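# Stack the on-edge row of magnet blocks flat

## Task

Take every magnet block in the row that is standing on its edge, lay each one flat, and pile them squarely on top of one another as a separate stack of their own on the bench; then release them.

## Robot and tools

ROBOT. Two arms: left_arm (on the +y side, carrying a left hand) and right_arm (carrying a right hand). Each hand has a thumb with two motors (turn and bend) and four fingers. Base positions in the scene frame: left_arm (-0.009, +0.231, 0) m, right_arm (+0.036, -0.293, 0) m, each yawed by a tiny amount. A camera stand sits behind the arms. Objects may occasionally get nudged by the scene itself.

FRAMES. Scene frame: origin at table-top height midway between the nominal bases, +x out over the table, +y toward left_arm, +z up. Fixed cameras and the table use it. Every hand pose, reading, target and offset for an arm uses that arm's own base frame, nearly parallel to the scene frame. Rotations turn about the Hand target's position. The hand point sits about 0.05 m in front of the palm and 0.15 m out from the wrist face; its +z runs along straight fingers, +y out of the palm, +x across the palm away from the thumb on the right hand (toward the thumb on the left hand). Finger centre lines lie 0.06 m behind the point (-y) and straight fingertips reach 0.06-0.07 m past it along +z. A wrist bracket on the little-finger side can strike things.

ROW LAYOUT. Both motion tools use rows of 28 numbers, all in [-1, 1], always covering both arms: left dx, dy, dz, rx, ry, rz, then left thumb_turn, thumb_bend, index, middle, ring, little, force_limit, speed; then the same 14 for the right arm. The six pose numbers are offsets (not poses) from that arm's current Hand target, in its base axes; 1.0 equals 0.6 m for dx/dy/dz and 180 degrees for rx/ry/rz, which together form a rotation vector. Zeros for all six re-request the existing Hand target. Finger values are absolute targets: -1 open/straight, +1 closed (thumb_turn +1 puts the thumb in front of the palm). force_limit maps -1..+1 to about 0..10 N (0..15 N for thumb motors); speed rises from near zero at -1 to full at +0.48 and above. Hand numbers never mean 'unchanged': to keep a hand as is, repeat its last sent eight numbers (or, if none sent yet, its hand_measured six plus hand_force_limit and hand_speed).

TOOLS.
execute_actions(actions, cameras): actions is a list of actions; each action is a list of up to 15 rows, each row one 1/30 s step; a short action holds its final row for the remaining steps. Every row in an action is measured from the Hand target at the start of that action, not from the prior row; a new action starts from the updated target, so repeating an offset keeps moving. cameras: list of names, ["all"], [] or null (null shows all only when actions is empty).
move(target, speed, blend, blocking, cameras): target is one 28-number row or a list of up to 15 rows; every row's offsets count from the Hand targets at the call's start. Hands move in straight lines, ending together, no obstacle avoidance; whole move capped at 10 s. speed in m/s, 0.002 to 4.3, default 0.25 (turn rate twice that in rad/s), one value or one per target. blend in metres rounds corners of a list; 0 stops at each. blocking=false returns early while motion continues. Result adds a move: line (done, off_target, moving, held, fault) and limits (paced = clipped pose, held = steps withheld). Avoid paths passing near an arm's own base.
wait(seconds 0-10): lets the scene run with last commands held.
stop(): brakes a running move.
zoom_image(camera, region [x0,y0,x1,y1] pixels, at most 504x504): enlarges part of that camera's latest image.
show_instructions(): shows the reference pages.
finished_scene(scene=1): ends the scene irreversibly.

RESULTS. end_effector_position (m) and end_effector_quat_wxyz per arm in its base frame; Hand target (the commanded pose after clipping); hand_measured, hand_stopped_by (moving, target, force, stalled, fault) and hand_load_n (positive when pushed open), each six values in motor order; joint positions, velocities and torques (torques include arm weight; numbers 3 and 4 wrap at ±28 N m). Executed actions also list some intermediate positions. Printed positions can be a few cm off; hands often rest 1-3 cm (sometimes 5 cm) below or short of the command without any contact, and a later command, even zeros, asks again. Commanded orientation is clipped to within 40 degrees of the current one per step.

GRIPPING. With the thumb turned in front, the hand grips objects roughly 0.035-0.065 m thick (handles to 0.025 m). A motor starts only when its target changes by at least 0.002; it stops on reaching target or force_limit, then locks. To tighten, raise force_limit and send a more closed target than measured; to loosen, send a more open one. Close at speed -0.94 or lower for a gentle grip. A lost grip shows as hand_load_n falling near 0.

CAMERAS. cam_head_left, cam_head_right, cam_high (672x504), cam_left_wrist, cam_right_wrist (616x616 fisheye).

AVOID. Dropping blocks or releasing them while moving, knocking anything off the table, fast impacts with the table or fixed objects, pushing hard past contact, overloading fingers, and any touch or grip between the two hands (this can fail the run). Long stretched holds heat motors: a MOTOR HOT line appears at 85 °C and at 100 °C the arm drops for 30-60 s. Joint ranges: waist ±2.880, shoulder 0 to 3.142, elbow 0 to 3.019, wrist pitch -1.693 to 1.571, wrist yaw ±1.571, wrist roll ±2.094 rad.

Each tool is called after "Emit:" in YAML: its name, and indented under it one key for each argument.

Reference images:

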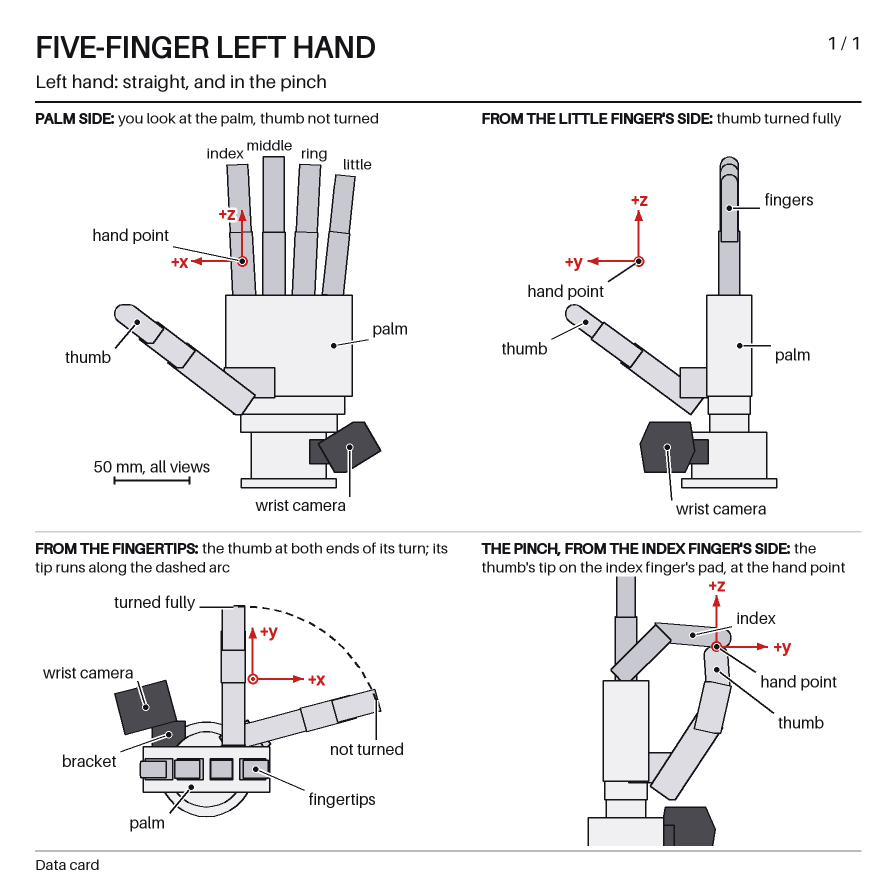

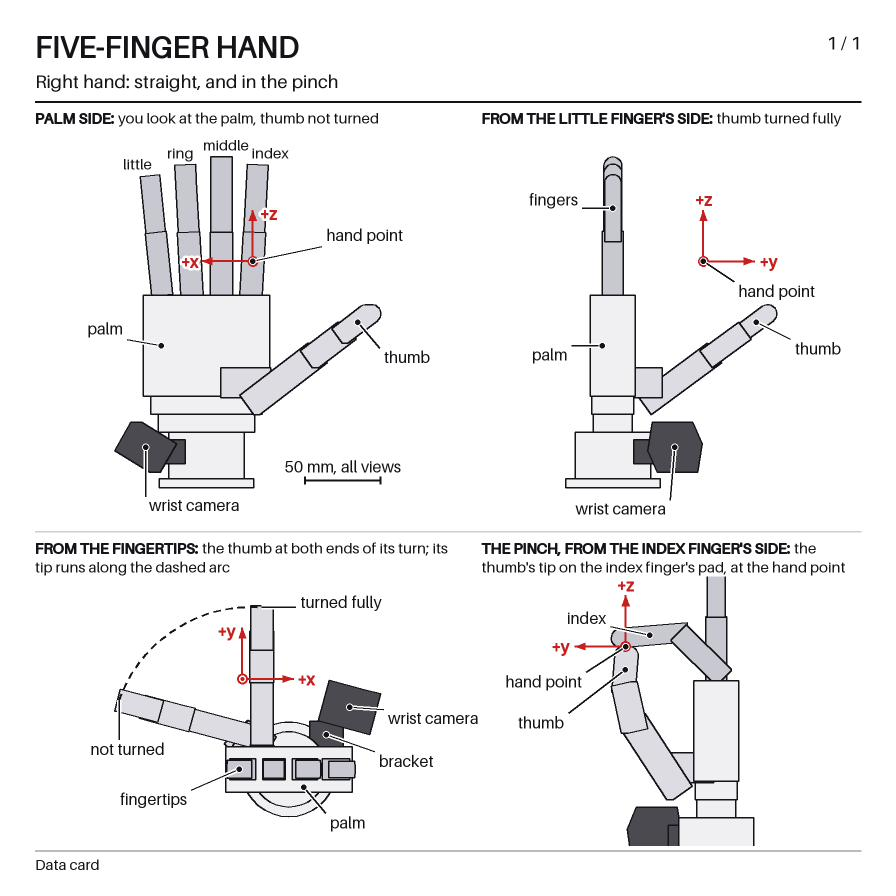

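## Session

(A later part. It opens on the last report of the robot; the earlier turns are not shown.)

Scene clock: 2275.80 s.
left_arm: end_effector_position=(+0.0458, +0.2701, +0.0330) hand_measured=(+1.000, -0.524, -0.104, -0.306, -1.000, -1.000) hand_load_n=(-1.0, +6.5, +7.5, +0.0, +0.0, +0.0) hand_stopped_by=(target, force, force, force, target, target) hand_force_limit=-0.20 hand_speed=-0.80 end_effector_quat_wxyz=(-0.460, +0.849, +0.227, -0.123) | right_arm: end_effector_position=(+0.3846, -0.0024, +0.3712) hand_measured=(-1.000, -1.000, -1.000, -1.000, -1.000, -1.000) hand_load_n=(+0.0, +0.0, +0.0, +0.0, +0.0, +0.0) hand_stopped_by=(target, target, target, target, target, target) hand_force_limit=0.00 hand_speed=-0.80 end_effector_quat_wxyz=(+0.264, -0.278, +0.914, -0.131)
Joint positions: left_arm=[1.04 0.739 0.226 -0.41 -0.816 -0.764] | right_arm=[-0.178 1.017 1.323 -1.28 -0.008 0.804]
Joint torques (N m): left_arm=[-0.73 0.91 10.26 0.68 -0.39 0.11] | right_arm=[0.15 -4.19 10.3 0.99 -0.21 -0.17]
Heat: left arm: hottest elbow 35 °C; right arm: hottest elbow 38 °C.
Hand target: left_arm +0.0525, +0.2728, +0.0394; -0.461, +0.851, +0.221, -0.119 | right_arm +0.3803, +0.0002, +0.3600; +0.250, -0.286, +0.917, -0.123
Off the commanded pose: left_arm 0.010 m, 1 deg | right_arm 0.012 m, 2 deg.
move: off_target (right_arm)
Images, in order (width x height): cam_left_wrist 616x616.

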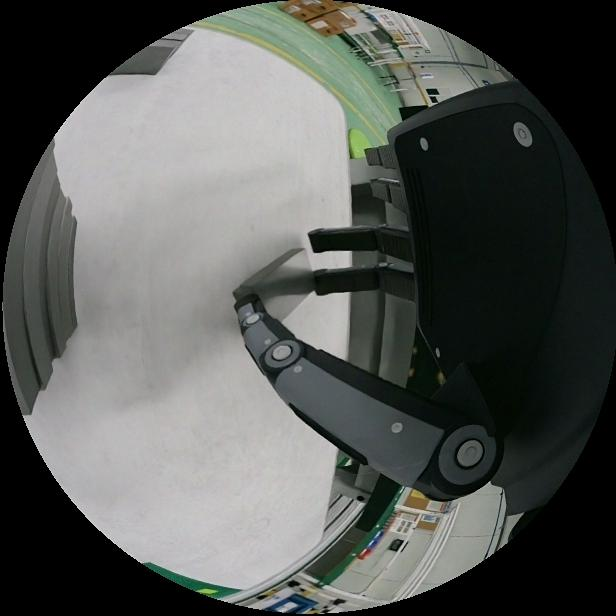

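Emit:
move:
  target:
    - [-0.0050, -0.0013, 0.0377, 0, 0, 0.003, 1, -0.5, 0.05, 0.05, -1, -1, -0.2, -0.8, 0, 0, 0, 0, 0, 0, -1, -1, -1, -1, -1, -1, 0, -0.8]
    - [-0.0050, -0.0013, -0.0040, 0, 0, 0.003, 1, -0.5, 0.05, 0.05, -1, -1, -0.2, -0.8, 0, 0, 0, 0, 0, 0, -1, -1, -1, -1, -1, -1, 0, -0.8]
  speed: 0.04
  cameras: ["cam_left_wrist"]

Emit:
zoom_image:
  camera: "cam_left_wrist"
  region: [224, 238, 304, 298]

Scene clock: 2286.73 s.
left_arm: end_effector_position=(+0.0441, +0.2674, +0.0337) hand_measured=(+1.000, -0.524, -0.104, -0.306, -1.000, -1.000) hand_load_n=(-1.5, +7.0, +7.0, +0.0, +0.0, +0.0) hand_stopped_by=(target, force, force, force, target, target) hand_force_limit=-0.20 hand_speed=-0.80 end_effector_quat_wxyz=(-0.455, +0.852, +0.225, -0.129) | right_arm: end_effector_position=(+0.3846, -0.0024, +0.3712) hand_measured=(-1.000, -1.000, -1.000, -1.000, -1.000, -1.000) hand_load_n=(+0.0, +0.0, +0.0, +0.0, +0.0, +0.0) hand_stopped_by=(target, target, target, target, target, target) hand_force_limit=0.00 hand_speed=-0.80 end_effector_quat_wxyz=(+0.264, -0.278, +0.914, -0.131)
Joint positions: left_arm=[1.04 0.732 0.233 -0.439 -0.817 -0.766] | right_arm=[-0.178 1.017 1.323 -1.28 -0.008 0.804]
Joint torques (N m): left_arm=[-0.26 1.26 9.25 1.92 -0.43 0.09] | right_arm=[0.26 -4.13 10.15 0.85 -0.23 -0.2]
Heat: left arm: hottest elbow 35 °C; right arm: hottest elbow 38 °C.
Hand target: left_arm +0.0495, +0.2721, +0.0370; -0.460, +0.850, +0.225, -0.121 | right_arm +0.3803, +0.0002, +0.3600; +0.250, -0.286, +0.917, -0.123
Off the commanded pose: left_arm 0.008 m, 1 deg | right_arm 0.012 m, 2 deg.
move: off_target (right_arm)
Images, in order (width x height): cam_left_wrist 616x616.

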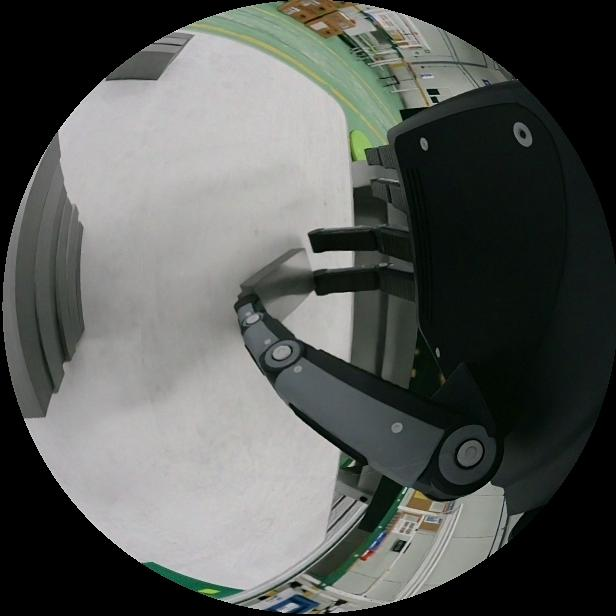

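Scaled by 6.300 from the camera's 616x616 image, which has a finer 880x880 frame.

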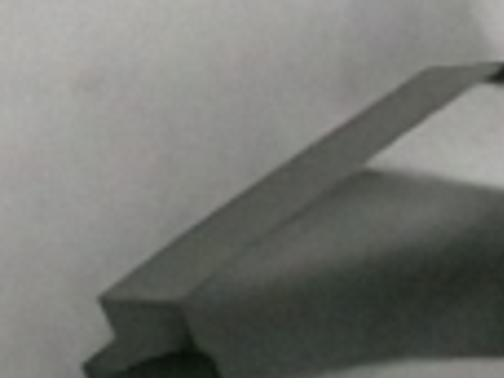

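Emit:
move:
  target:
    - [0, 0.05, 0.1, 0, 0, 0, 1, -0.5, 0.05, 0.05, -1, -1, -0.2, -0.8, 0, 0, 0, 0, 0, 0, -1, -1, -1, -1, -1, -1, 0, -0.8]
    - [0, 0.0, 0.008, 0, 0, 0, 1, -0.5, 0.05, 0.05, -1, -1, -0.2, -0.8, 0, 0, 0, 0, 0, 0, -1, -1, -1, -1, -1, -1, 0, -0.8]
  speed: 0.06
  cameras: ["cam_left_wrist"]

Emit:
zoom_image:
  camera: "cam_left_wrist"
  region: [215, 230, 325, 320]

Scene clock: 2298.30 s.
left_arm: end_effector_position=(+0.0453, +0.2709, +0.0422) hand_measured=(+1.000, -0.524, -0.104, -0.306, -1.000, -1.000) hand_load_n=(-1.0, +6.5, +7.5, +0.0, +0.0, +0.0) hand_stopped_by=(target, force, force, force, target, target) hand_force_limit=-0.20 hand_speed=-0.80 end_effector_quat_wxyz=(-0.455, +0.852, +0.224, -0.129) | right_arm: end_effector_position=(+0.3846, -0.0024, +0.3712) hand_measured=(-1.000, -1.000, -1.000, -1.000, -1.000, -1.000) hand_load_n=(+0.0, +0.0, +0.0, +0.0, +0.0, +0.0) hand_stopped_by=(target, target, target, target, target, target) hand_force_limit=0.00 hand_speed=-0.80 end_effector_quat_wxyz=(+0.264, -0.278, +0.914, -0.131)
Joint positions: left_arm=[1.046 0.726 0.256 -0.465 -0.812 -0.758] | right_arm=[-0.178 1.017 1.323 -1.28 -0.008 0.804]
Joint torques (N m): left_arm=[-0.62 0.56 8.23 2.04 -0.61 0.05] | right_arm=[0.26 -4.31 10.25 0.92 -0.23 -0.18]
Heat: left arm: hottest elbow 36 °C; right arm: hottest elbow 38 °C.
Hand target: left_arm +0.0495, +0.2720, +0.0417; -0.460, +0.850, +0.225, -0.122 | right_arm +0.3803, +0.0002, +0.3600; +0.250, -0.286, +0.917, -0.123
Off the commanded pose: left_arm 0.004 m, 1 deg | right_arm 0.012 m, 2 deg.
move: off_target (right_arm)
Images, in order (width x height): cam_left_wrist 616x616.

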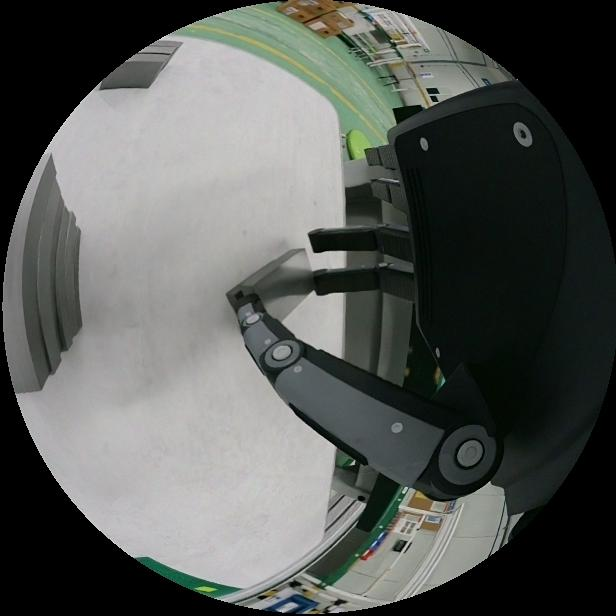

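Scaled by 4.582 from the camera's 616x616 image, which has a finer 880x880 frame.

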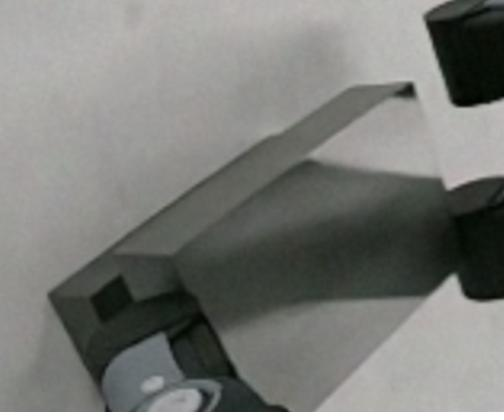

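Emit:
move:
  target: [0.0042, 0.0008, -0.0090, 0, 0, -0.0045, 1, -0.5, 0.05, 0.05, -1, -1, -0.2, -0.8, 0, 0, 0, 0, 0, 0, -1, -1, -1, -1, -1, -1, 0, -0.8]
  speed: 0.04
  cameras: ["cam_left_wrist"]

Emit:
zoom_image:
  camera: "cam_left_wrist"
  region: [215, 230, 325, 320]

Scene clock: 2309.93 s.
left_arm: end_effector_position=(+0.0480, +0.2729, +0.0389) hand_measured=(+1.000, -0.524, -0.104, -0.306, -1.000, -1.000) hand_load_n=(-1.0, +6.5, +7.5, +0.0, +0.0, +0.0) hand_stopped_by=(target, force, force, force, target, target) hand_force_limit=-0.20 hand_speed=-0.80 end_effector_quat_wxyz=(-0.459, +0.851, +0.225, -0.122) | right_arm: end_effector_position=(+0.3846, -0.0024, +0.3712) hand_measured=(-1.000, -1.000, -1.000, -1.000, -1.000, -1.000) hand_load_n=(+0.0, +0.0, +0.0, +0.0, +0.0, +0.0) hand_stopped_by=(target, target, target, target, target, target) hand_force_limit=0.00 hand_speed=-0.80 end_effector_quat_wxyz=(+0.264, -0.278, +0.914, -0.131)
Joint positions: left_arm=[1.043 0.739 0.245 -0.428 -0.809 -0.759] | right_arm=[-0.178 1.017 1.323 -1.28 -0.008 0.804]
Joint torques (N m): left_arm=[-0.67 0.85 8.05 2.06 -0.48 0.14] | right_arm=[0.5 -4.13 10.26 0.96 -0.24 -0.19]
Heat: left arm: hottest elbow 37 °C; right arm: hottest elbow 38 °C.
Hand target: left_arm +0.0520, +0.2725, +0.0363; -0.461, +0.852, +0.219, -0.118 | right_arm +0.3803, +0.0002, +0.3600; +0.250, -0.286, +0.917, -0.123
Off the commanded pose: left_arm 0.005 m, 1 deg | right_arm 0.012 m, 2 deg.
move: off_target (right_arm)
Images, in order (width x height): cam_left_wrist 616x616.

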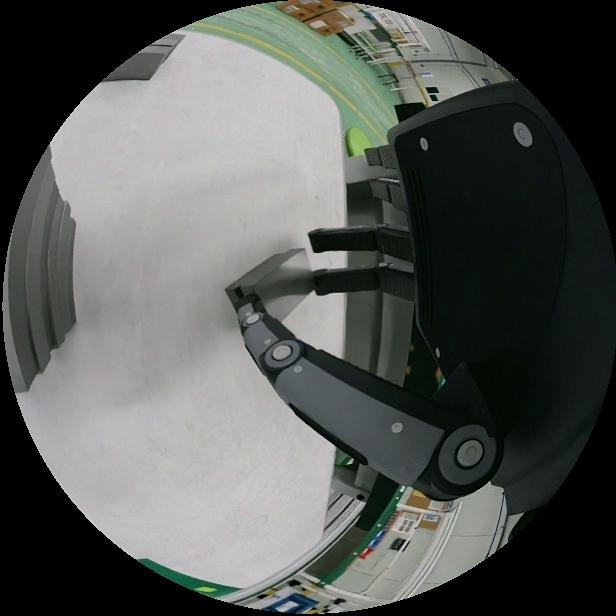

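Scaled by 4.582 from the camera's 616x616 image, which has a finer 880x880 frame.

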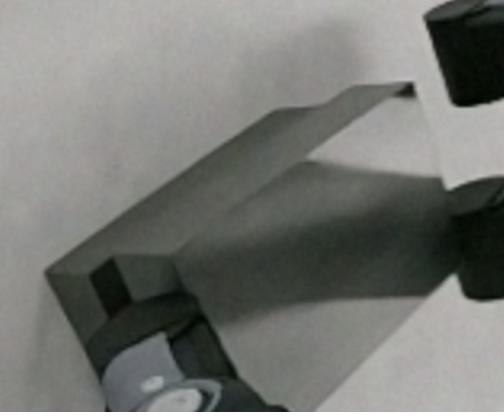

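Emit:
move:
  target: [0.0015, -0.0010, -0.0055, 0, 0, 0, 1, -0.5, 0.05, 0.05, -1, -1, -0.2, -0.8, 0, 0, 0, 0, 0, 0, -1, -1, -1, -1, -1, -1, 0, -0.8]
  speed: 0.04
  cameras: ["cam_left_wrist"]

Emit:
zoom_image:
  camera: "cam_left_wrist"
  region: [215, 230, 325, 320]

Scene clock: 2323.97 s.
left_arm: end_effector_position=(+0.0504, +0.2739, +0.0379) hand_measured=(+1.000, -0.524, -0.104, -0.306, -1.000, -1.000) hand_load_n=(-1.5, +6.5, +7.5, +0.0, +0.0, +0.0) hand_stopped_by=(target, force, force, force, target, target) hand_force_limit=-0.20 hand_speed=-0.80 end_effector_quat_wxyz=(-0.459, +0.851, +0.223, -0.121) | right_arm: end_effector_position=(+0.3846, -0.0024, +0.3712) hand_measured=(-1.000, -1.000, -1.000, -1.000, -1.000, -1.000) hand_load_n=(+0.0, -0.5, +0.0, +0.0, +0.0, +0.0) hand_stopped_by=(target, target, target, target, target, target) hand_force_limit=0.00 hand_speed=-0.80 end_effector_quat_wxyz=(+0.264, -0.278, +0.914, -0.131)
Joint positions: left_arm=[1.036 0.749 0.245 -0.416 -0.809 -0.759] | right_arm=[-0.178 1.017 1.323 -1.28 -0.008 0.804]
Joint torques (N m): left_arm=[-0.67 0.85 7.53 2.1 -0.61 0.08] | right_arm=[0.5 -4.07 10.28 0.92 -0.24 -0.16]
Heat: left arm: hottest elbow 36 °C; right arm: hottest elbow 38 °C.
Hand target: left_arm +0.0528, +0.2718, +0.0330; -0.461, +0.852, +0.219, -0.118 | right_arm +0.3803, +0.0002, +0.3600; +0.250, -0.286, +0.917, -0.123
Off the commanded pose: left_arm 0.006 m, 1 deg | right_arm 0.012 m, 2 deg.
move: off_target (right_arm)
Images, in order (width x height): cam_left_wrist 616x616.

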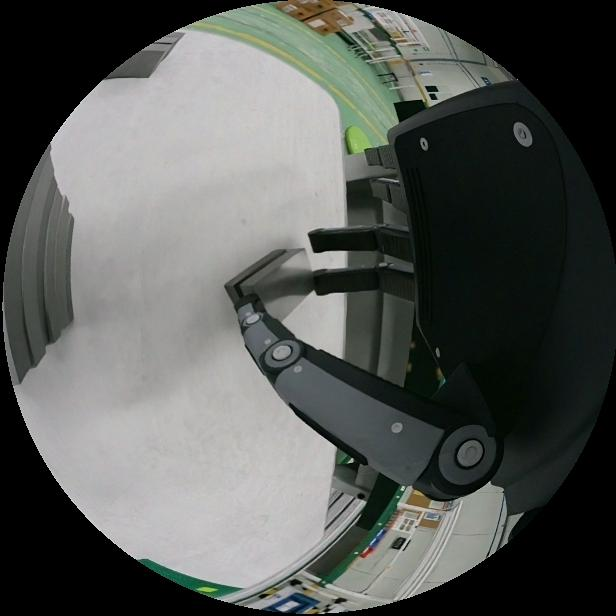

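Scaled by 4.582 from the camera's 616x616 image, which has a finer 880x880 frame.

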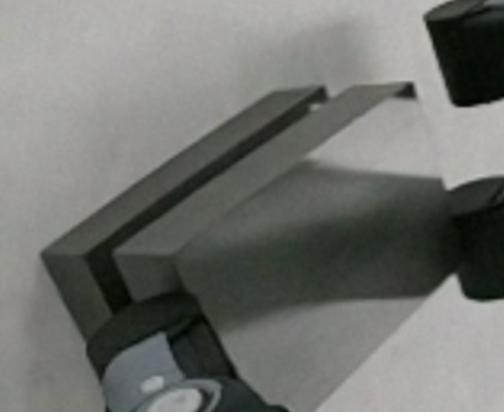

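Emit:
move:
  target: [0, -0.0030, -0.0033, 0, 0, 0, 1, -0.5, 0.05, 0.05, -1, -1, -0.2, -0.8, 0, 0, 0, 0, 0, 0, -1, -1, -1, -1, -1, -1, 0, -0.8]
  speed: 0.04
  cameras: ["cam_left_wrist"]

Emit:
zoom_image:
  camera: "cam_left_wrist"
  region: [215, 230, 325, 320]

Scene clock: 2333.47 s.
left_arm: end_effector_position=(+0.0497, +0.2710, +0.0344) hand_measured=(+1.000, -0.524, -0.104, -0.306, -1.000, -1.000) hand_load_n=(-1.5, +6.5, +7.5, +0.0, +0.0, +0.0) hand_stopped_by=(target, force, force, force, target, target) hand_force_limit=-0.20 hand_speed=-0.80 end_effector_quat_wxyz=(-0.458, +0.852, +0.220, -0.123) | right_arm: end_effector_position=(+0.3846, -0.0024, +0.3712) hand_measured=(-1.000, -1.000, -1.000, -1.000, -1.000, -1.000) hand_load_n=(+0.0, +0.0, +0.0, +0.0, +0.0, +0.0) hand_stopped_by=(target, target, target, target, target, target) hand_force_limit=0.00 hand_speed=-0.80 end_effector_quat_wxyz=(+0.264, -0.278, +0.914, -0.131)
Joint positions: left_arm=[1.031 0.749 0.237 -0.416 -0.813 -0.761] | right_arm=[-0.178 1.017 1.323 -1.28 -0.008 0.804]
Joint torques (N m): left_arm=[-0.67 0.79 7.69 2.04 -0.61 0.04] | right_arm=[0.62 -4.31 10.21 0.9 -0.2 -0.18]
Heat: left arm: hottest elbow 36 °C; right arm: hottest elbow 38 °C.
Hand target: left_arm +0.0529, +0.2700, +0.0311; -0.461, +0.852, +0.218, -0.118 | right_arm +0.3803, +0.0002, +0.3600; +0.250, -0.286, +0.917, -0.123
Off the commanded pose: left_arm 0.005 m, 1 deg | right_arm 0.012 m, 2 deg.
move: off_target (right_arm)
Images, in order (width x height): cam_left_wrist 616x616.

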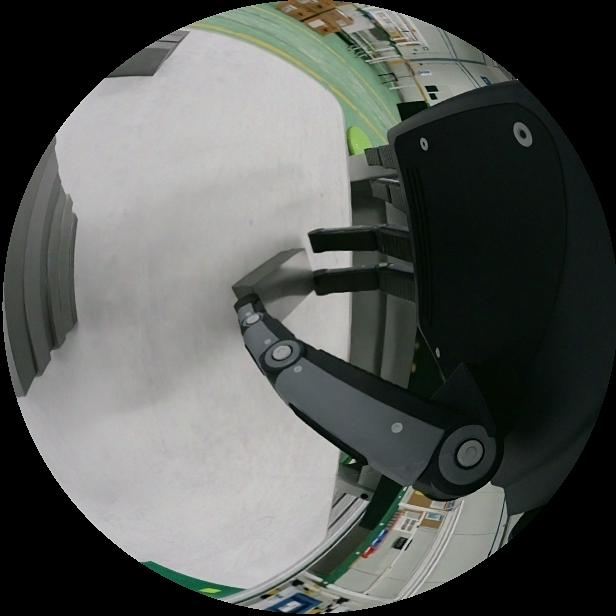

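Scaled by 4.582 from the camera's 616x616 image, which has a finer 880x880 frame.

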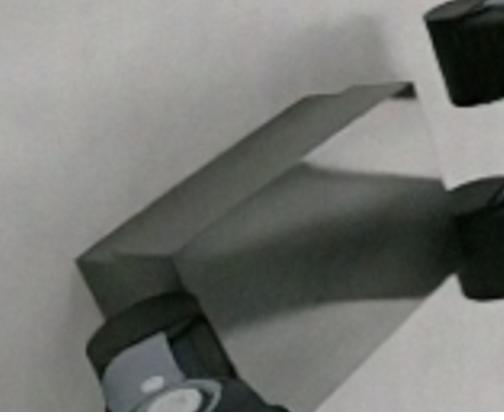

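Emit:
move:
  target: [0.0025, 0.0035, -0.0045, 0, 0, 0, 1, -0.5, 0.05, 0.05, -1, -1, -0.2, -0.8, 0, 0, 0, 0, 0, 0, -1, -1, -1, -1, -1, -1, 0, -0.8]
  speed: 0.04
  cameras: ["cam_left_wrist"]

Emit:
zoom_image:
  camera: "cam_left_wrist"
  region: [215, 230, 325, 320]

Scene clock: 2345.20 s.
left_arm: end_effector_position=(+0.0512, +0.2745, +0.0338) hand_measured=(+1.000, -0.524, -0.104, -0.306, -1.000, -1.000) hand_load_n=(-1.5, +7.0, +7.0, +0.0, +0.0, +0.0) hand_stopped_by=(target, force, force, force, target, target) hand_force_limit=-0.20 hand_speed=-0.80 end_effector_quat_wxyz=(-0.461, +0.850, +0.222, -0.122) | right_arm: end_effector_position=(+0.3846, -0.0024, +0.3712) hand_measured=(-1.000, -1.000, -1.000, -1.000, -1.000, -1.000) hand_load_n=(+0.0, -0.5, +0.0, +0.0, +0.0, +0.0) hand_stopped_by=(target, target, target, target, target, target) hand_force_limit=0.00 hand_speed=-0.80 end_effector_quat_wxyz=(+0.264, -0.278, +0.914, -0.131)
Joint positions: left_arm=[1.03 0.768 0.237 -0.39 -0.817 -0.762] | right_arm=[-0.178 1.017 1.323 -1.28 -0.008 0.804]
Joint torques (N m): left_arm=[-0.73 1.03 7.57 1.94 -0.47 0.04] | right_arm=[0.26 -4.42 10.19 0.9 -0.21 -0.17]
Heat: left arm: hottest elbow 35 °C; right arm: hottest elbow 38 °C.
Hand target: left_arm +0.0544, +0.2722, +0.0284; -0.461, +0.852, +0.219, -0.118 | right_arm +0.3803, +0.0002, +0.3600; +0.250, -0.286, +0.917, -0.123
Off the commanded pose: left_arm 0.007 m, 1 deg | right_arm 0.012 m, 2 deg.
move: off_target (right_arm)
Images, in order (width x height): cam_left_wrist 616x616.

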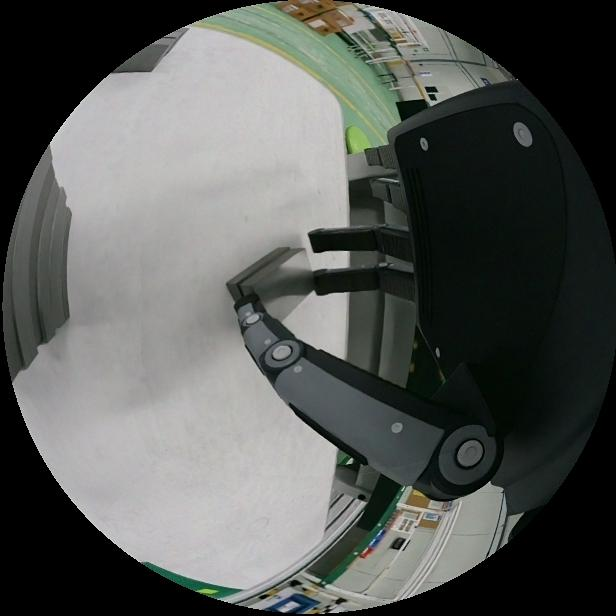

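Scaled by 4.582 from the camera's 616x616 image, which has a finer 880x880 frame.

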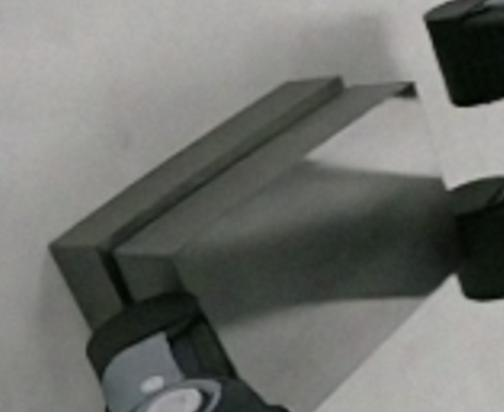

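Emit:
move:
  target: [-0.0005, -0.0028, 0, 0, 0, 0, 1, -0.5, 0.05, 0.05, -1, -1, -0.2, -0.8, 0, 0, 0, 0, 0, 0, -1, -1, -1, -1, -1, -1, 0, -0.8]
  speed: 0.04
  cameras: ["cam_left_wrist"]

Emit:
zoom_image:
  camera: "cam_left_wrist"
  region: [215, 230, 325, 320]

Scene clock: 2359.47 s.
left_arm: end_effector_position=(+0.0518, +0.2746, +0.0340) hand_measured=(+1.000, -0.524, -0.104, -0.306, -1.000, -1.000) hand_load_n=(-1.5, +6.5, +7.5, +0.0, +0.0, +0.0) hand_stopped_by=(target, force, force, force, target, target) hand_force_limit=-0.20 hand_speed=-0.80 end_effector_quat_wxyz=(-0.462, +0.850, +0.223, -0.121) | right_arm: end_effector_position=(+0.3846, -0.0024, +0.3712) hand_measured=(-1.000, -1.000, -1.000, -1.000, -1.000, -1.000) hand_load_n=(+0.0, +0.0, +0.0, +0.0, +0.0, +0.0) hand_stopped_by=(target, target, target, target, target, target) hand_force_limit=0.00 hand_speed=-0.80 end_effector_quat_wxyz=(+0.264, -0.278, +0.914, -0.131)
Joint positions: left_arm=[1.027 0.768 0.237 -0.39 -0.818 -0.766] | right_arm=[-0.178 1.017 1.323 -1.28 -0.008 0.804]
Joint torques (N m): left_arm=[-0.62 0.38 7.36 1.61 -0.5 0.04] | right_arm=[0.44 -4.01 10.26 0.95 -0.21 -0.18]
Heat: left arm: hottest elbow 35 °C; right arm: hottest elbow 38 °C.
Hand target: left_arm +0.0542, +0.2705, +0.0284; -0.461, +0.852, +0.218, -0.118 | right_arm +0.3803, +0.0002, +0.3600; +0.250, -0.286, +0.917, -0.123
Off the commanded pose: left_arm 0.007 m, 1 deg | right_arm 0.012 m, 2 deg.
move: off_target (right_arm)
Images, in order (width x height): cam_left_wrist 616x616.

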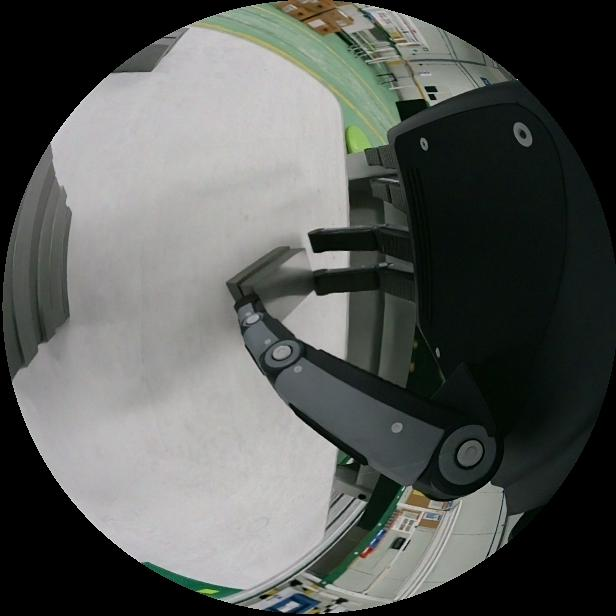

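Scaled by 4.582 from the camera's 616x616 image, which has a finer 880x880 frame.

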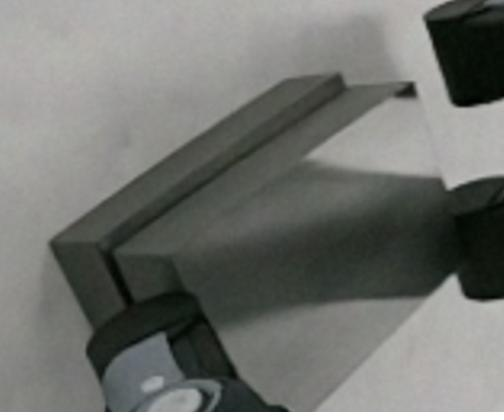

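Emit:
move:
  target: [-0.0005, -0.0022, 0, 0, 0, 0, 1, -0.5, 0.05, 0.05, -1, -1, -0.2, -0.8, 0, 0, 0, 0, 0, 0, -1, -1, -1, -1, -1, -1, 0, -0.8]
  speed: 0.04
  cameras: ["cam_left_wrist"]

Emit:
zoom_image:
  camera: "cam_left_wrist"
  region: [215, 230, 325, 320]

Scene clock: 2365.43 s.
left_arm: end_effector_position=(+0.0525, +0.2746, +0.0341) hand_measured=(+1.000, -0.524, -0.104, -0.306, -1.000, -1.000) hand_load_n=(-1.0, +6.5, +7.5, +0.0, -0.5, +0.0) hand_stopped_by=(target, force, force, force, target, target) hand_force_limit=-0.20 hand_speed=-0.80 end_effector_quat_wxyz=(-0.462, +0.850, +0.223, -0.120) | right_arm: end_effector_position=(+0.3846, -0.0024, +0.3712) hand_measured=(-1.000, -1.000, -1.000, -1.000, -1.000, -1.000) hand_load_n=(+0.0, +0.0, +0.0, +0.0, +0.0, +0.0) hand_stopped_by=(target, target, target, target, target, target) hand_force_limit=0.00 hand_speed=-0.80 end_effector_quat_wxyz=(+0.264, -0.278, +0.914, -0.131)
Joint positions: left_arm=[1.025 0.768 0.237 -0.39 -0.819 -0.768] | right_arm=[-0.178 1.017 1.323 -1.28 -0.008 0.804]
Joint torques (N m): left_arm=[-0.73 -0.15 7.23 1.37 -0.53 0.03] | right_arm=[0.32 -4.37 10.25 0.92 -0.21 -0.18]
Heat: left arm: hottest elbow 34 °C; right arm: hottest elbow 38 °C.
Hand target: left_arm +0.0539, +0.2692, +0.0284; -0.461, +0.852, +0.219, -0.118 | right_arm +0.3803, +0.0002, +0.3600; +0.250, -0.286, +0.917, -0.123
Off the commanded pose: left_arm 0.008 m, 1 deg | right_arm 0.012 m, 2 deg.
move: off_target (right_arm)
Images, in order (width x height): cam_left_wrist 616x616.

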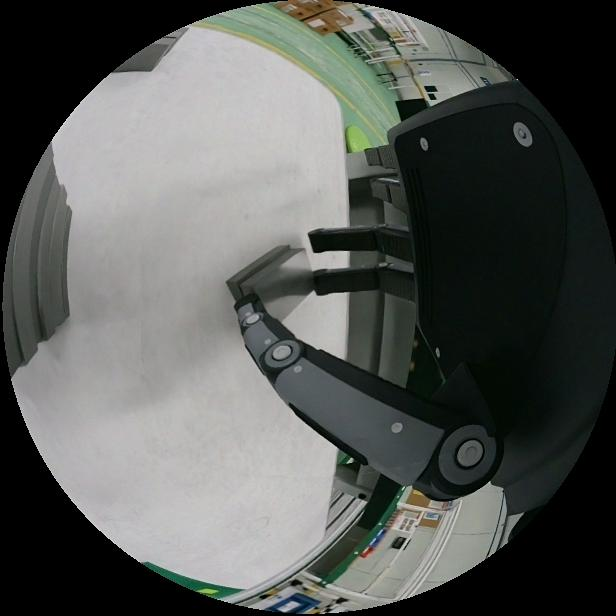

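Scaled by 4.582 from the camera's 616x616 image, which has a finer 880x880 frame.

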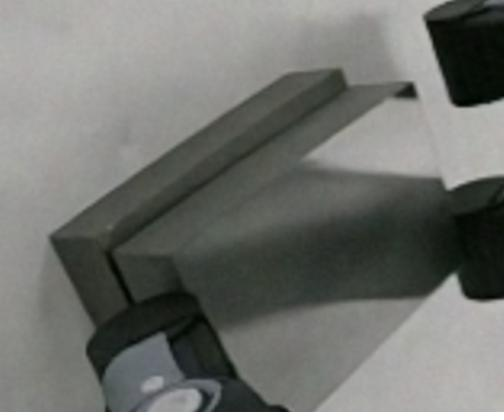

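Emit:
move:
  target: [-0.0042, -0.0033, 0.0008, 0, 0, 0.001, 1, -0.5, 0.05, 0.05, -1, -1, -0.2, -0.8, 0, 0, 0, 0, 0, 0, -1, -1, -1, -1, -1, -1, 0, -0.8]
  speed: 0.04
  cameras: ["cam_left_wrist"]

Emit:
zoom_image:
  camera: "cam_left_wrist"
  region: [215, 230, 325, 320]

Scene clock: 2371.70 s.
left_arm: end_effector_position=(+0.0514, +0.2730, +0.0339) hand_measured=(+1.000, -0.524, -0.104, -0.306, -1.000, -1.000) hand_load_n=(-1.0, +6.5, +7.5, +0.0, +0.0, +0.0) hand_stopped_by=(target, force, force, force, target, target) hand_force_limit=-0.20 hand_speed=-0.80 end_effector_quat_wxyz=(-0.464, +0.849, +0.224, -0.118) | right_arm: end_effector_position=(+0.3846, -0.0024, +0.3712) hand_measured=(-1.000, -1.000, -1.000, -1.000, -1.000, -1.000) hand_load_n=(+0.0, +0.0, +0.0, +0.0, +0.0, +0.0) hand_stopped_by=(target, target, target, target, target, target) hand_force_limit=0.00 hand_speed=-0.80 end_effector_quat_wxyz=(+0.264, -0.278, +0.914, -0.131)
Joint positions: left_arm=[1.025 0.755 0.23 -0.392 -0.819 -0.769] | right_arm=[-0.178 1.017 1.323 -1.28 -0.008 0.804]
Joint torques (N m): left_arm=[-0.32 -0.32 7.5 1.01 -0.47 0.06] | right_arm=[0.44 -4.07 10.25 0.95 -0.21 -0.19]
Heat: left arm: hottest elbow 34 °C; right arm: hottest elbow 38 °C.
Hand target: left_arm +0.0513, +0.2672, +0.0288; -0.461, +0.852, +0.220, -0.119 | right_arm +0.3803, +0.0002, +0.3600; +0.250, -0.286, +0.917, -0.123
Off the commanded pose: left_arm 0.008 m, 1 deg | right_arm 0.012 m, 2 deg.
move: off_target (right_arm)
Images, in order (width x height): cam_left_wrist 616x616.

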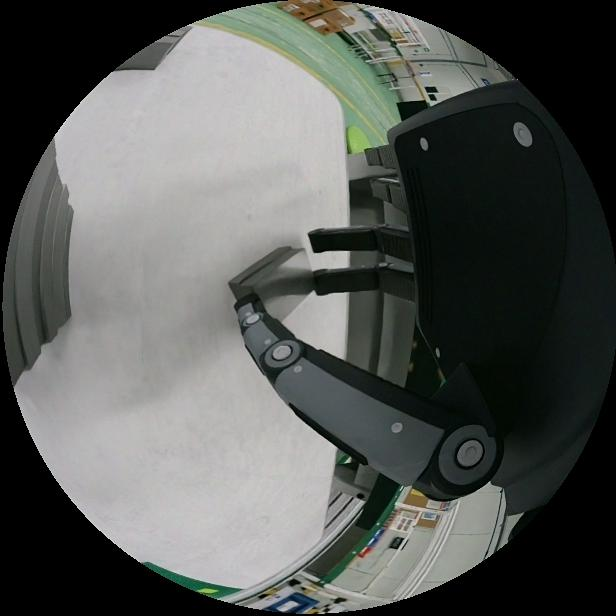

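Scaled by 4.582 from the camera's 616x616 image, which has a finer 880x880 frame.

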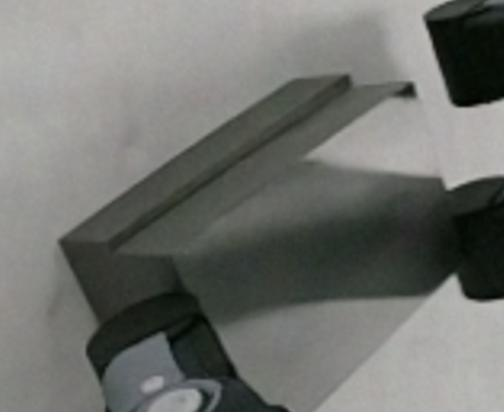

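Emit:
move:
  target: [-0.0050, -0.0005, 0.0008, 0, 0, 0.001, 1, -0.5, 0.05, 0.05, -1, -1, -0.2, -0.8, 0, 0, 0, 0, 0, 0, -1, -1, -1, -1, -1, -1, 0, -0.8]
  speed: 0.04
  cameras: ["cam_left_wrist"]

Emit:
zoom_image:
  camera: "cam_left_wrist"
  region: [215, 230, 325, 320]

Scene clock: 2381.27 s.
left_arm: end_effector_position=(+0.0517, +0.2720, +0.0340) hand_measured=(+1.000, -0.524, -0.104, -0.306, -1.000, -1.000) hand_load_n=(-1.0, +6.5, +7.5, +0.0, +0.0, +0.0) hand_stopped_by=(target, force, force, force, target, target) hand_force_limit=-0.20 hand_speed=-0.80 end_effector_quat_wxyz=(-0.465, +0.849, +0.225, -0.115) | right_arm: end_effector_position=(+0.3846, -0.0024, +0.3712) hand_measured=(-1.000, -1.000, -1.000, -1.000, -1.000, -1.000) hand_load_n=(+0.0, -0.5, -0.5, +0.0, +0.0, +0.0) hand_stopped_by=(target, target, target, target, target, target) hand_force_limit=0.00 hand_speed=-0.80 end_effector_quat_wxyz=(+0.264, -0.278, +0.914, -0.131)
Joint positions: left_arm=[1.025 0.743 0.226 -0.394 -0.815 -0.769] | right_arm=[-0.178 1.017 1.323 -1.28 -0.008 0.804]
Joint torques (N m): left_arm=[0.56 -0.26 7.64 1.01 -0.42 0.15] | right_arm=[0.5 -4.19 10.24 1.02 -0.22 -0.17]
Heat: left arm: hottest elbow 34 °C; right arm: hottest elbow 38 °C.
Hand target: left_arm +0.0483, +0.2669, +0.0293; -0.460, +0.851, +0.221, -0.120 | right_arm +0.3803, +0.0002, +0.3600; +0.250, -0.286, +0.917, -0.123
Off the commanded pose: left_arm 0.008 m, 1 deg | right_arm 0.012 m, 2 deg.
move: off_target (right_arm)
Images, in order (width x height): cam_left_wrist 616x616.

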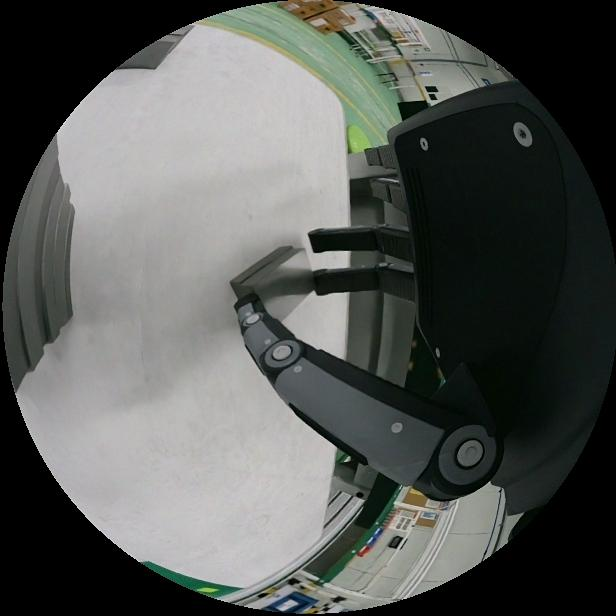

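Scaled by 4.582 from the camera's 616x616 image, which has a finer 880x880 frame.

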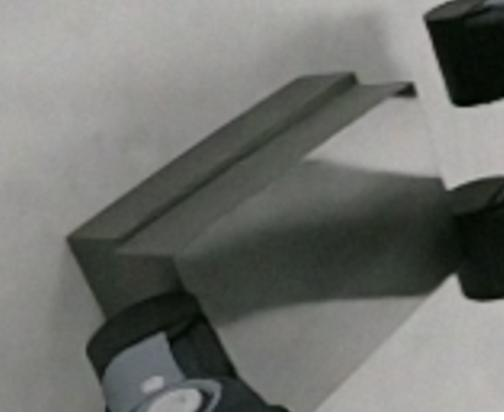

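Emit:
move:
  target: [-0.0050, 0.0010, 0.0, 0, 0, 0.002, 1, -0.5, 0.05, 0.05, -1, -1, -0.2, -0.8, 0, 0, 0, 0, 0, 0, -1, -1, -1, -1, -1, -1, 0, -0.8]
  speed: 0.04
  cameras: ["cam_left_wrist"]

Emit:
zoom_image:
  camera: "cam_left_wrist"
  region: [215, 230, 325, 320]

Scene clock: 2388.50 s.
left_arm: end_effector_position=(+0.0519, +0.2719, +0.0342) hand_measured=(+1.000, -0.524, -0.104, -0.306, -1.000, -1.000) hand_load_n=(-1.5, +6.5, +7.5, +0.0, +0.0, +0.0) hand_stopped_by=(target, force, force, force, target, target) hand_force_limit=-0.20 hand_speed=-0.80 end_effector_quat_wxyz=(-0.464, +0.850, +0.223, -0.114) | right_arm: end_effector_position=(+0.3846, -0.0024, +0.3712) hand_measured=(-1.000, -1.000, -1.000, -1.000, -1.000, -1.000) hand_load_n=(+0.0, -0.5, +0.0, +0.0, +0.0, +0.0) hand_stopped_by=(target, target, target, target, target, target) hand_force_limit=0.00 hand_speed=-0.80 end_effector_quat_wxyz=(+0.264, -0.278, +0.914, -0.131)
Joint positions: left_arm=[1.027 0.741 0.226 -0.394 -0.811 -0.765] | right_arm=[-0.178 1.017 1.323 -1.28 -0.008 0.804]
Joint torques (N m): left_arm=[1.38 -0.44 7.5 1.18 -0.43 0.2] | right_arm=[0.44 -4.13 10.28 0.9 -0.23 -0.16]
Heat: left arm: hottest elbow 34 °C; right arm: hottest elbow 38 °C.
Hand target: left_arm +0.0453, +0.2675, +0.0294; -0.460, +0.851, +0.224, -0.121 | right_arm +0.3803, +0.0002, +0.3600; +0.250, -0.286, +0.917, -0.123
Off the commanded pose: left_arm 0.009 m, 1 deg | right_arm 0.012 m, 2 deg.
move: off_target (right_arm)
Images, in order (width x height): cam_left_wrist 616x616.

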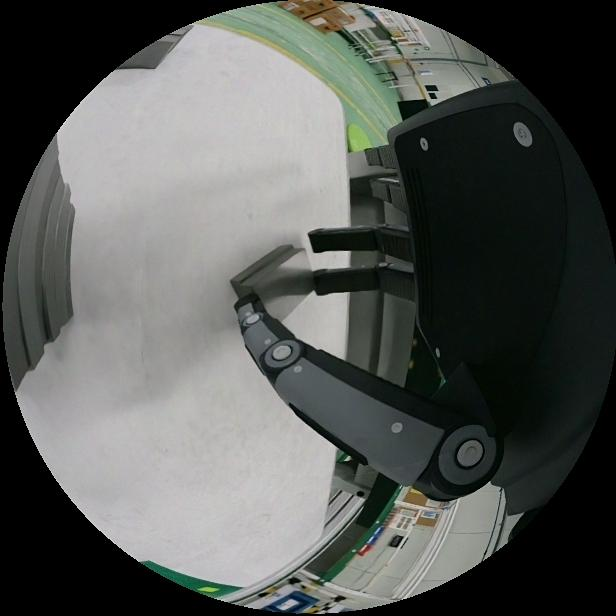

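Scaled by 4.582 from the camera's 616x616 image, which has a finer 880x880 frame.

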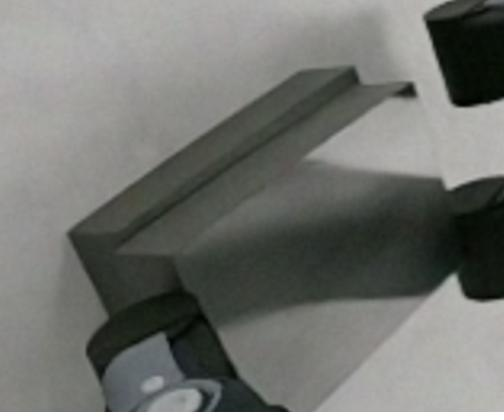

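Emit:
move:
  target: [-0.0033, 0.0015, 0.0, 0, 0, 0.002, 1, -0.5, 0.05, 0.05, -1, -1, -0.2, -0.8, 0, 0, 0, 0, 0, 0, -1, -1, -1, -1, -1, -1, 0, -0.8]
  speed: 0.04
  cameras: ["cam_left_wrist"]

Emit:
zoom_image:
  camera: "cam_left_wrist"
  region: [215, 230, 325, 320]

Scene clock: 2395.83 s.
left_arm: end_effector_position=(+0.0502, +0.2722, +0.0341) hand_measured=(+1.000, -0.524, -0.104, -0.306, -1.000, -1.000) hand_load_n=(-1.5, +6.5, +7.0, +0.0, +0.0, +0.0) hand_stopped_by=(target, force, force, force, target, target) hand_force_limit=-0.20 hand_speed=-0.80 end_effector_quat_wxyz=(-0.463, +0.849, +0.226, -0.115) | right_arm: end_effector_position=(+0.3846, -0.0024, +0.3712) hand_measured=(-1.000, -1.000, -1.000, -1.000, -1.000, -1.000) hand_load_n=(-0.5, +0.0, -0.5, +0.0, +0.0, +0.0) hand_stopped_by=(target, target, target, target, target, target) hand_force_limit=0.00 hand_speed=-0.80 end_effector_quat_wxyz=(+0.264, -0.278, +0.914, -0.131)
Joint positions: left_arm=[1.035 0.74 0.226 -0.394 -0.809 -0.763] | right_arm=[-0.178 1.017 1.323 -1.28 -0.008 0.804]
Joint torques (N m): left_arm=[1.55 -0.26 7.53 1.33 -0.44 0.2] | right_arm=[0.73 -4.42 10.25 0.98 -0.22 -0.16]
Heat: left arm: hottest elbow 34 °C; right arm: hottest elbow 38 °C.
Hand target: left_arm +0.0433, +0.2684, +0.0294; -0.460, +0.850, +0.227, -0.123 | right_arm +0.3803, +0.0002, +0.3600; +0.250, -0.286, +0.917, -0.123
Off the commanded pose: left_arm 0.009 m, 1 deg | right_arm 0.012 m, 2 deg.
move: off_target (right_arm)
Images, in order (width x height): cam_left_wrist 616x616.

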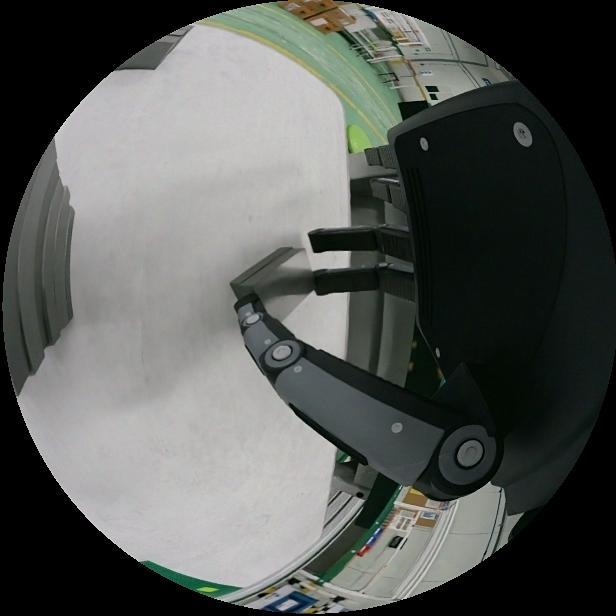

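Scaled by 4.582 from the camera's 616x616 image, which has a finer 880x880 frame.

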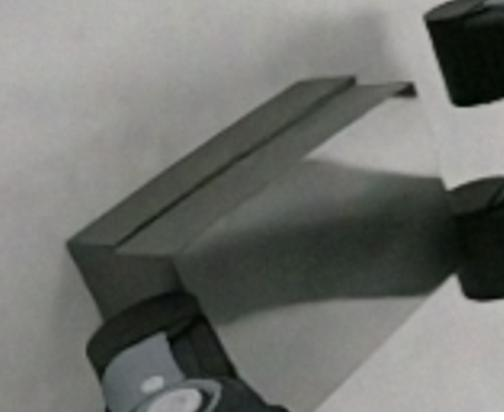

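Emit:
move:
  target: [-0.0022, -0.0005, 0.0, 0, 0, 0.0, 1, -0.5, 0.05, 0.05, -1, -1, -0.2, -0.8, 0, 0, 0, 0, 0, 0, -1, -1, -1, -1, -1, -1, 0, -0.8]
  speed: 0.04
  cameras: ["cam_left_wrist"]

Emit:
zoom_image:
  camera: "cam_left_wrist"
  region: [215, 230, 325, 320]

Scene clock: 2402.43 s.
left_arm: end_effector_position=(+0.0487, +0.2717, +0.0340) hand_measured=(+1.000, -0.524, -0.104, -0.306, -1.000, -1.000) hand_load_n=(-1.0, +7.0, +7.0, +0.0, +0.0, +0.0) hand_stopped_by=(target, force, force, force, target, target) hand_force_limit=-0.20 hand_speed=-0.80 end_effector_quat_wxyz=(-0.463, +0.849, +0.226, -0.115) | right_arm: end_effector_position=(+0.3846, -0.0024, +0.3712) hand_measured=(-1.000, -1.000, -1.000, -1.000, -1.000, -1.000) hand_load_n=(+0.0, +0.0, +0.0, +0.0, +0.0, +0.0) hand_stopped_by=(target, target, target, target, target, target) hand_force_limit=0.00 hand_speed=-0.80 end_effector_quat_wxyz=(+0.264, -0.278, +0.914, -0.131)
Joint positions: left_arm=[1.041 0.733 0.223 -0.394 -0.805 -0.756] | right_arm=[-0.178 1.017 1.323 -1.28 -0.008 0.804]
Joint torques (N m): left_arm=[1.49 -0.15 7.56 1.39 -0.43 0.23] | right_arm=[0.5 -4.19 10.25 0.91 -0.24 -0.18]
Heat: left arm: hottest elbow 34 °C; right arm: hottest elbow 38 °C.
Hand target: left_arm +0.0420, +0.2681, +0.0293; -0.460, +0.850, +0.226, -0.123 | right_arm +0.3803, +0.0002, +0.3600; +0.250, -0.286, +0.917, -0.123
Off the commanded pose: left_arm 0.009 m, 1 deg | right_arm 0.012 m, 2 deg.
move: off_target (right_arm)
Images, in order (width x height): cam_left_wrist 616x616.

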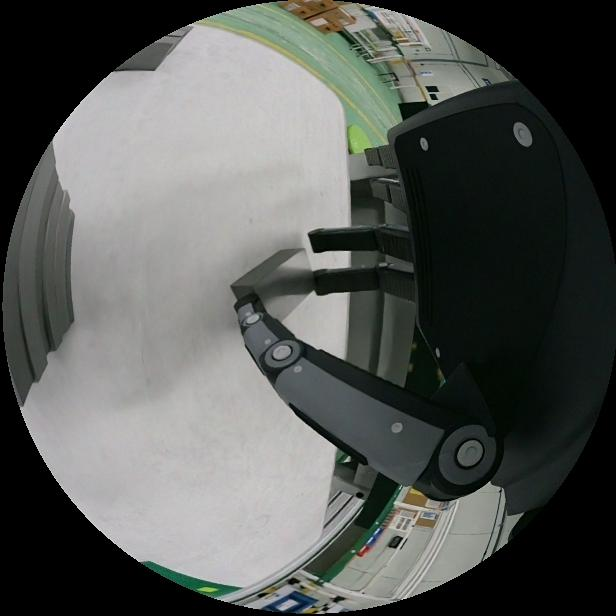

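Scaled by 4.582 from the camera's 616x616 image, which has a finer 880x880 frame.

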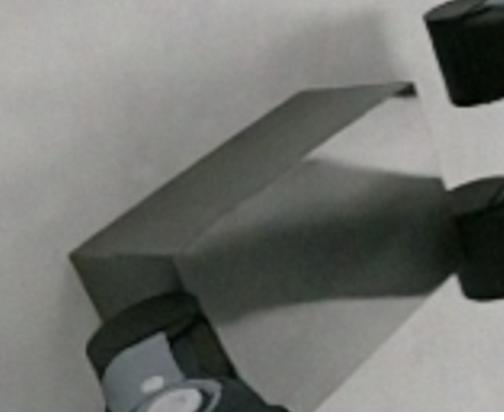

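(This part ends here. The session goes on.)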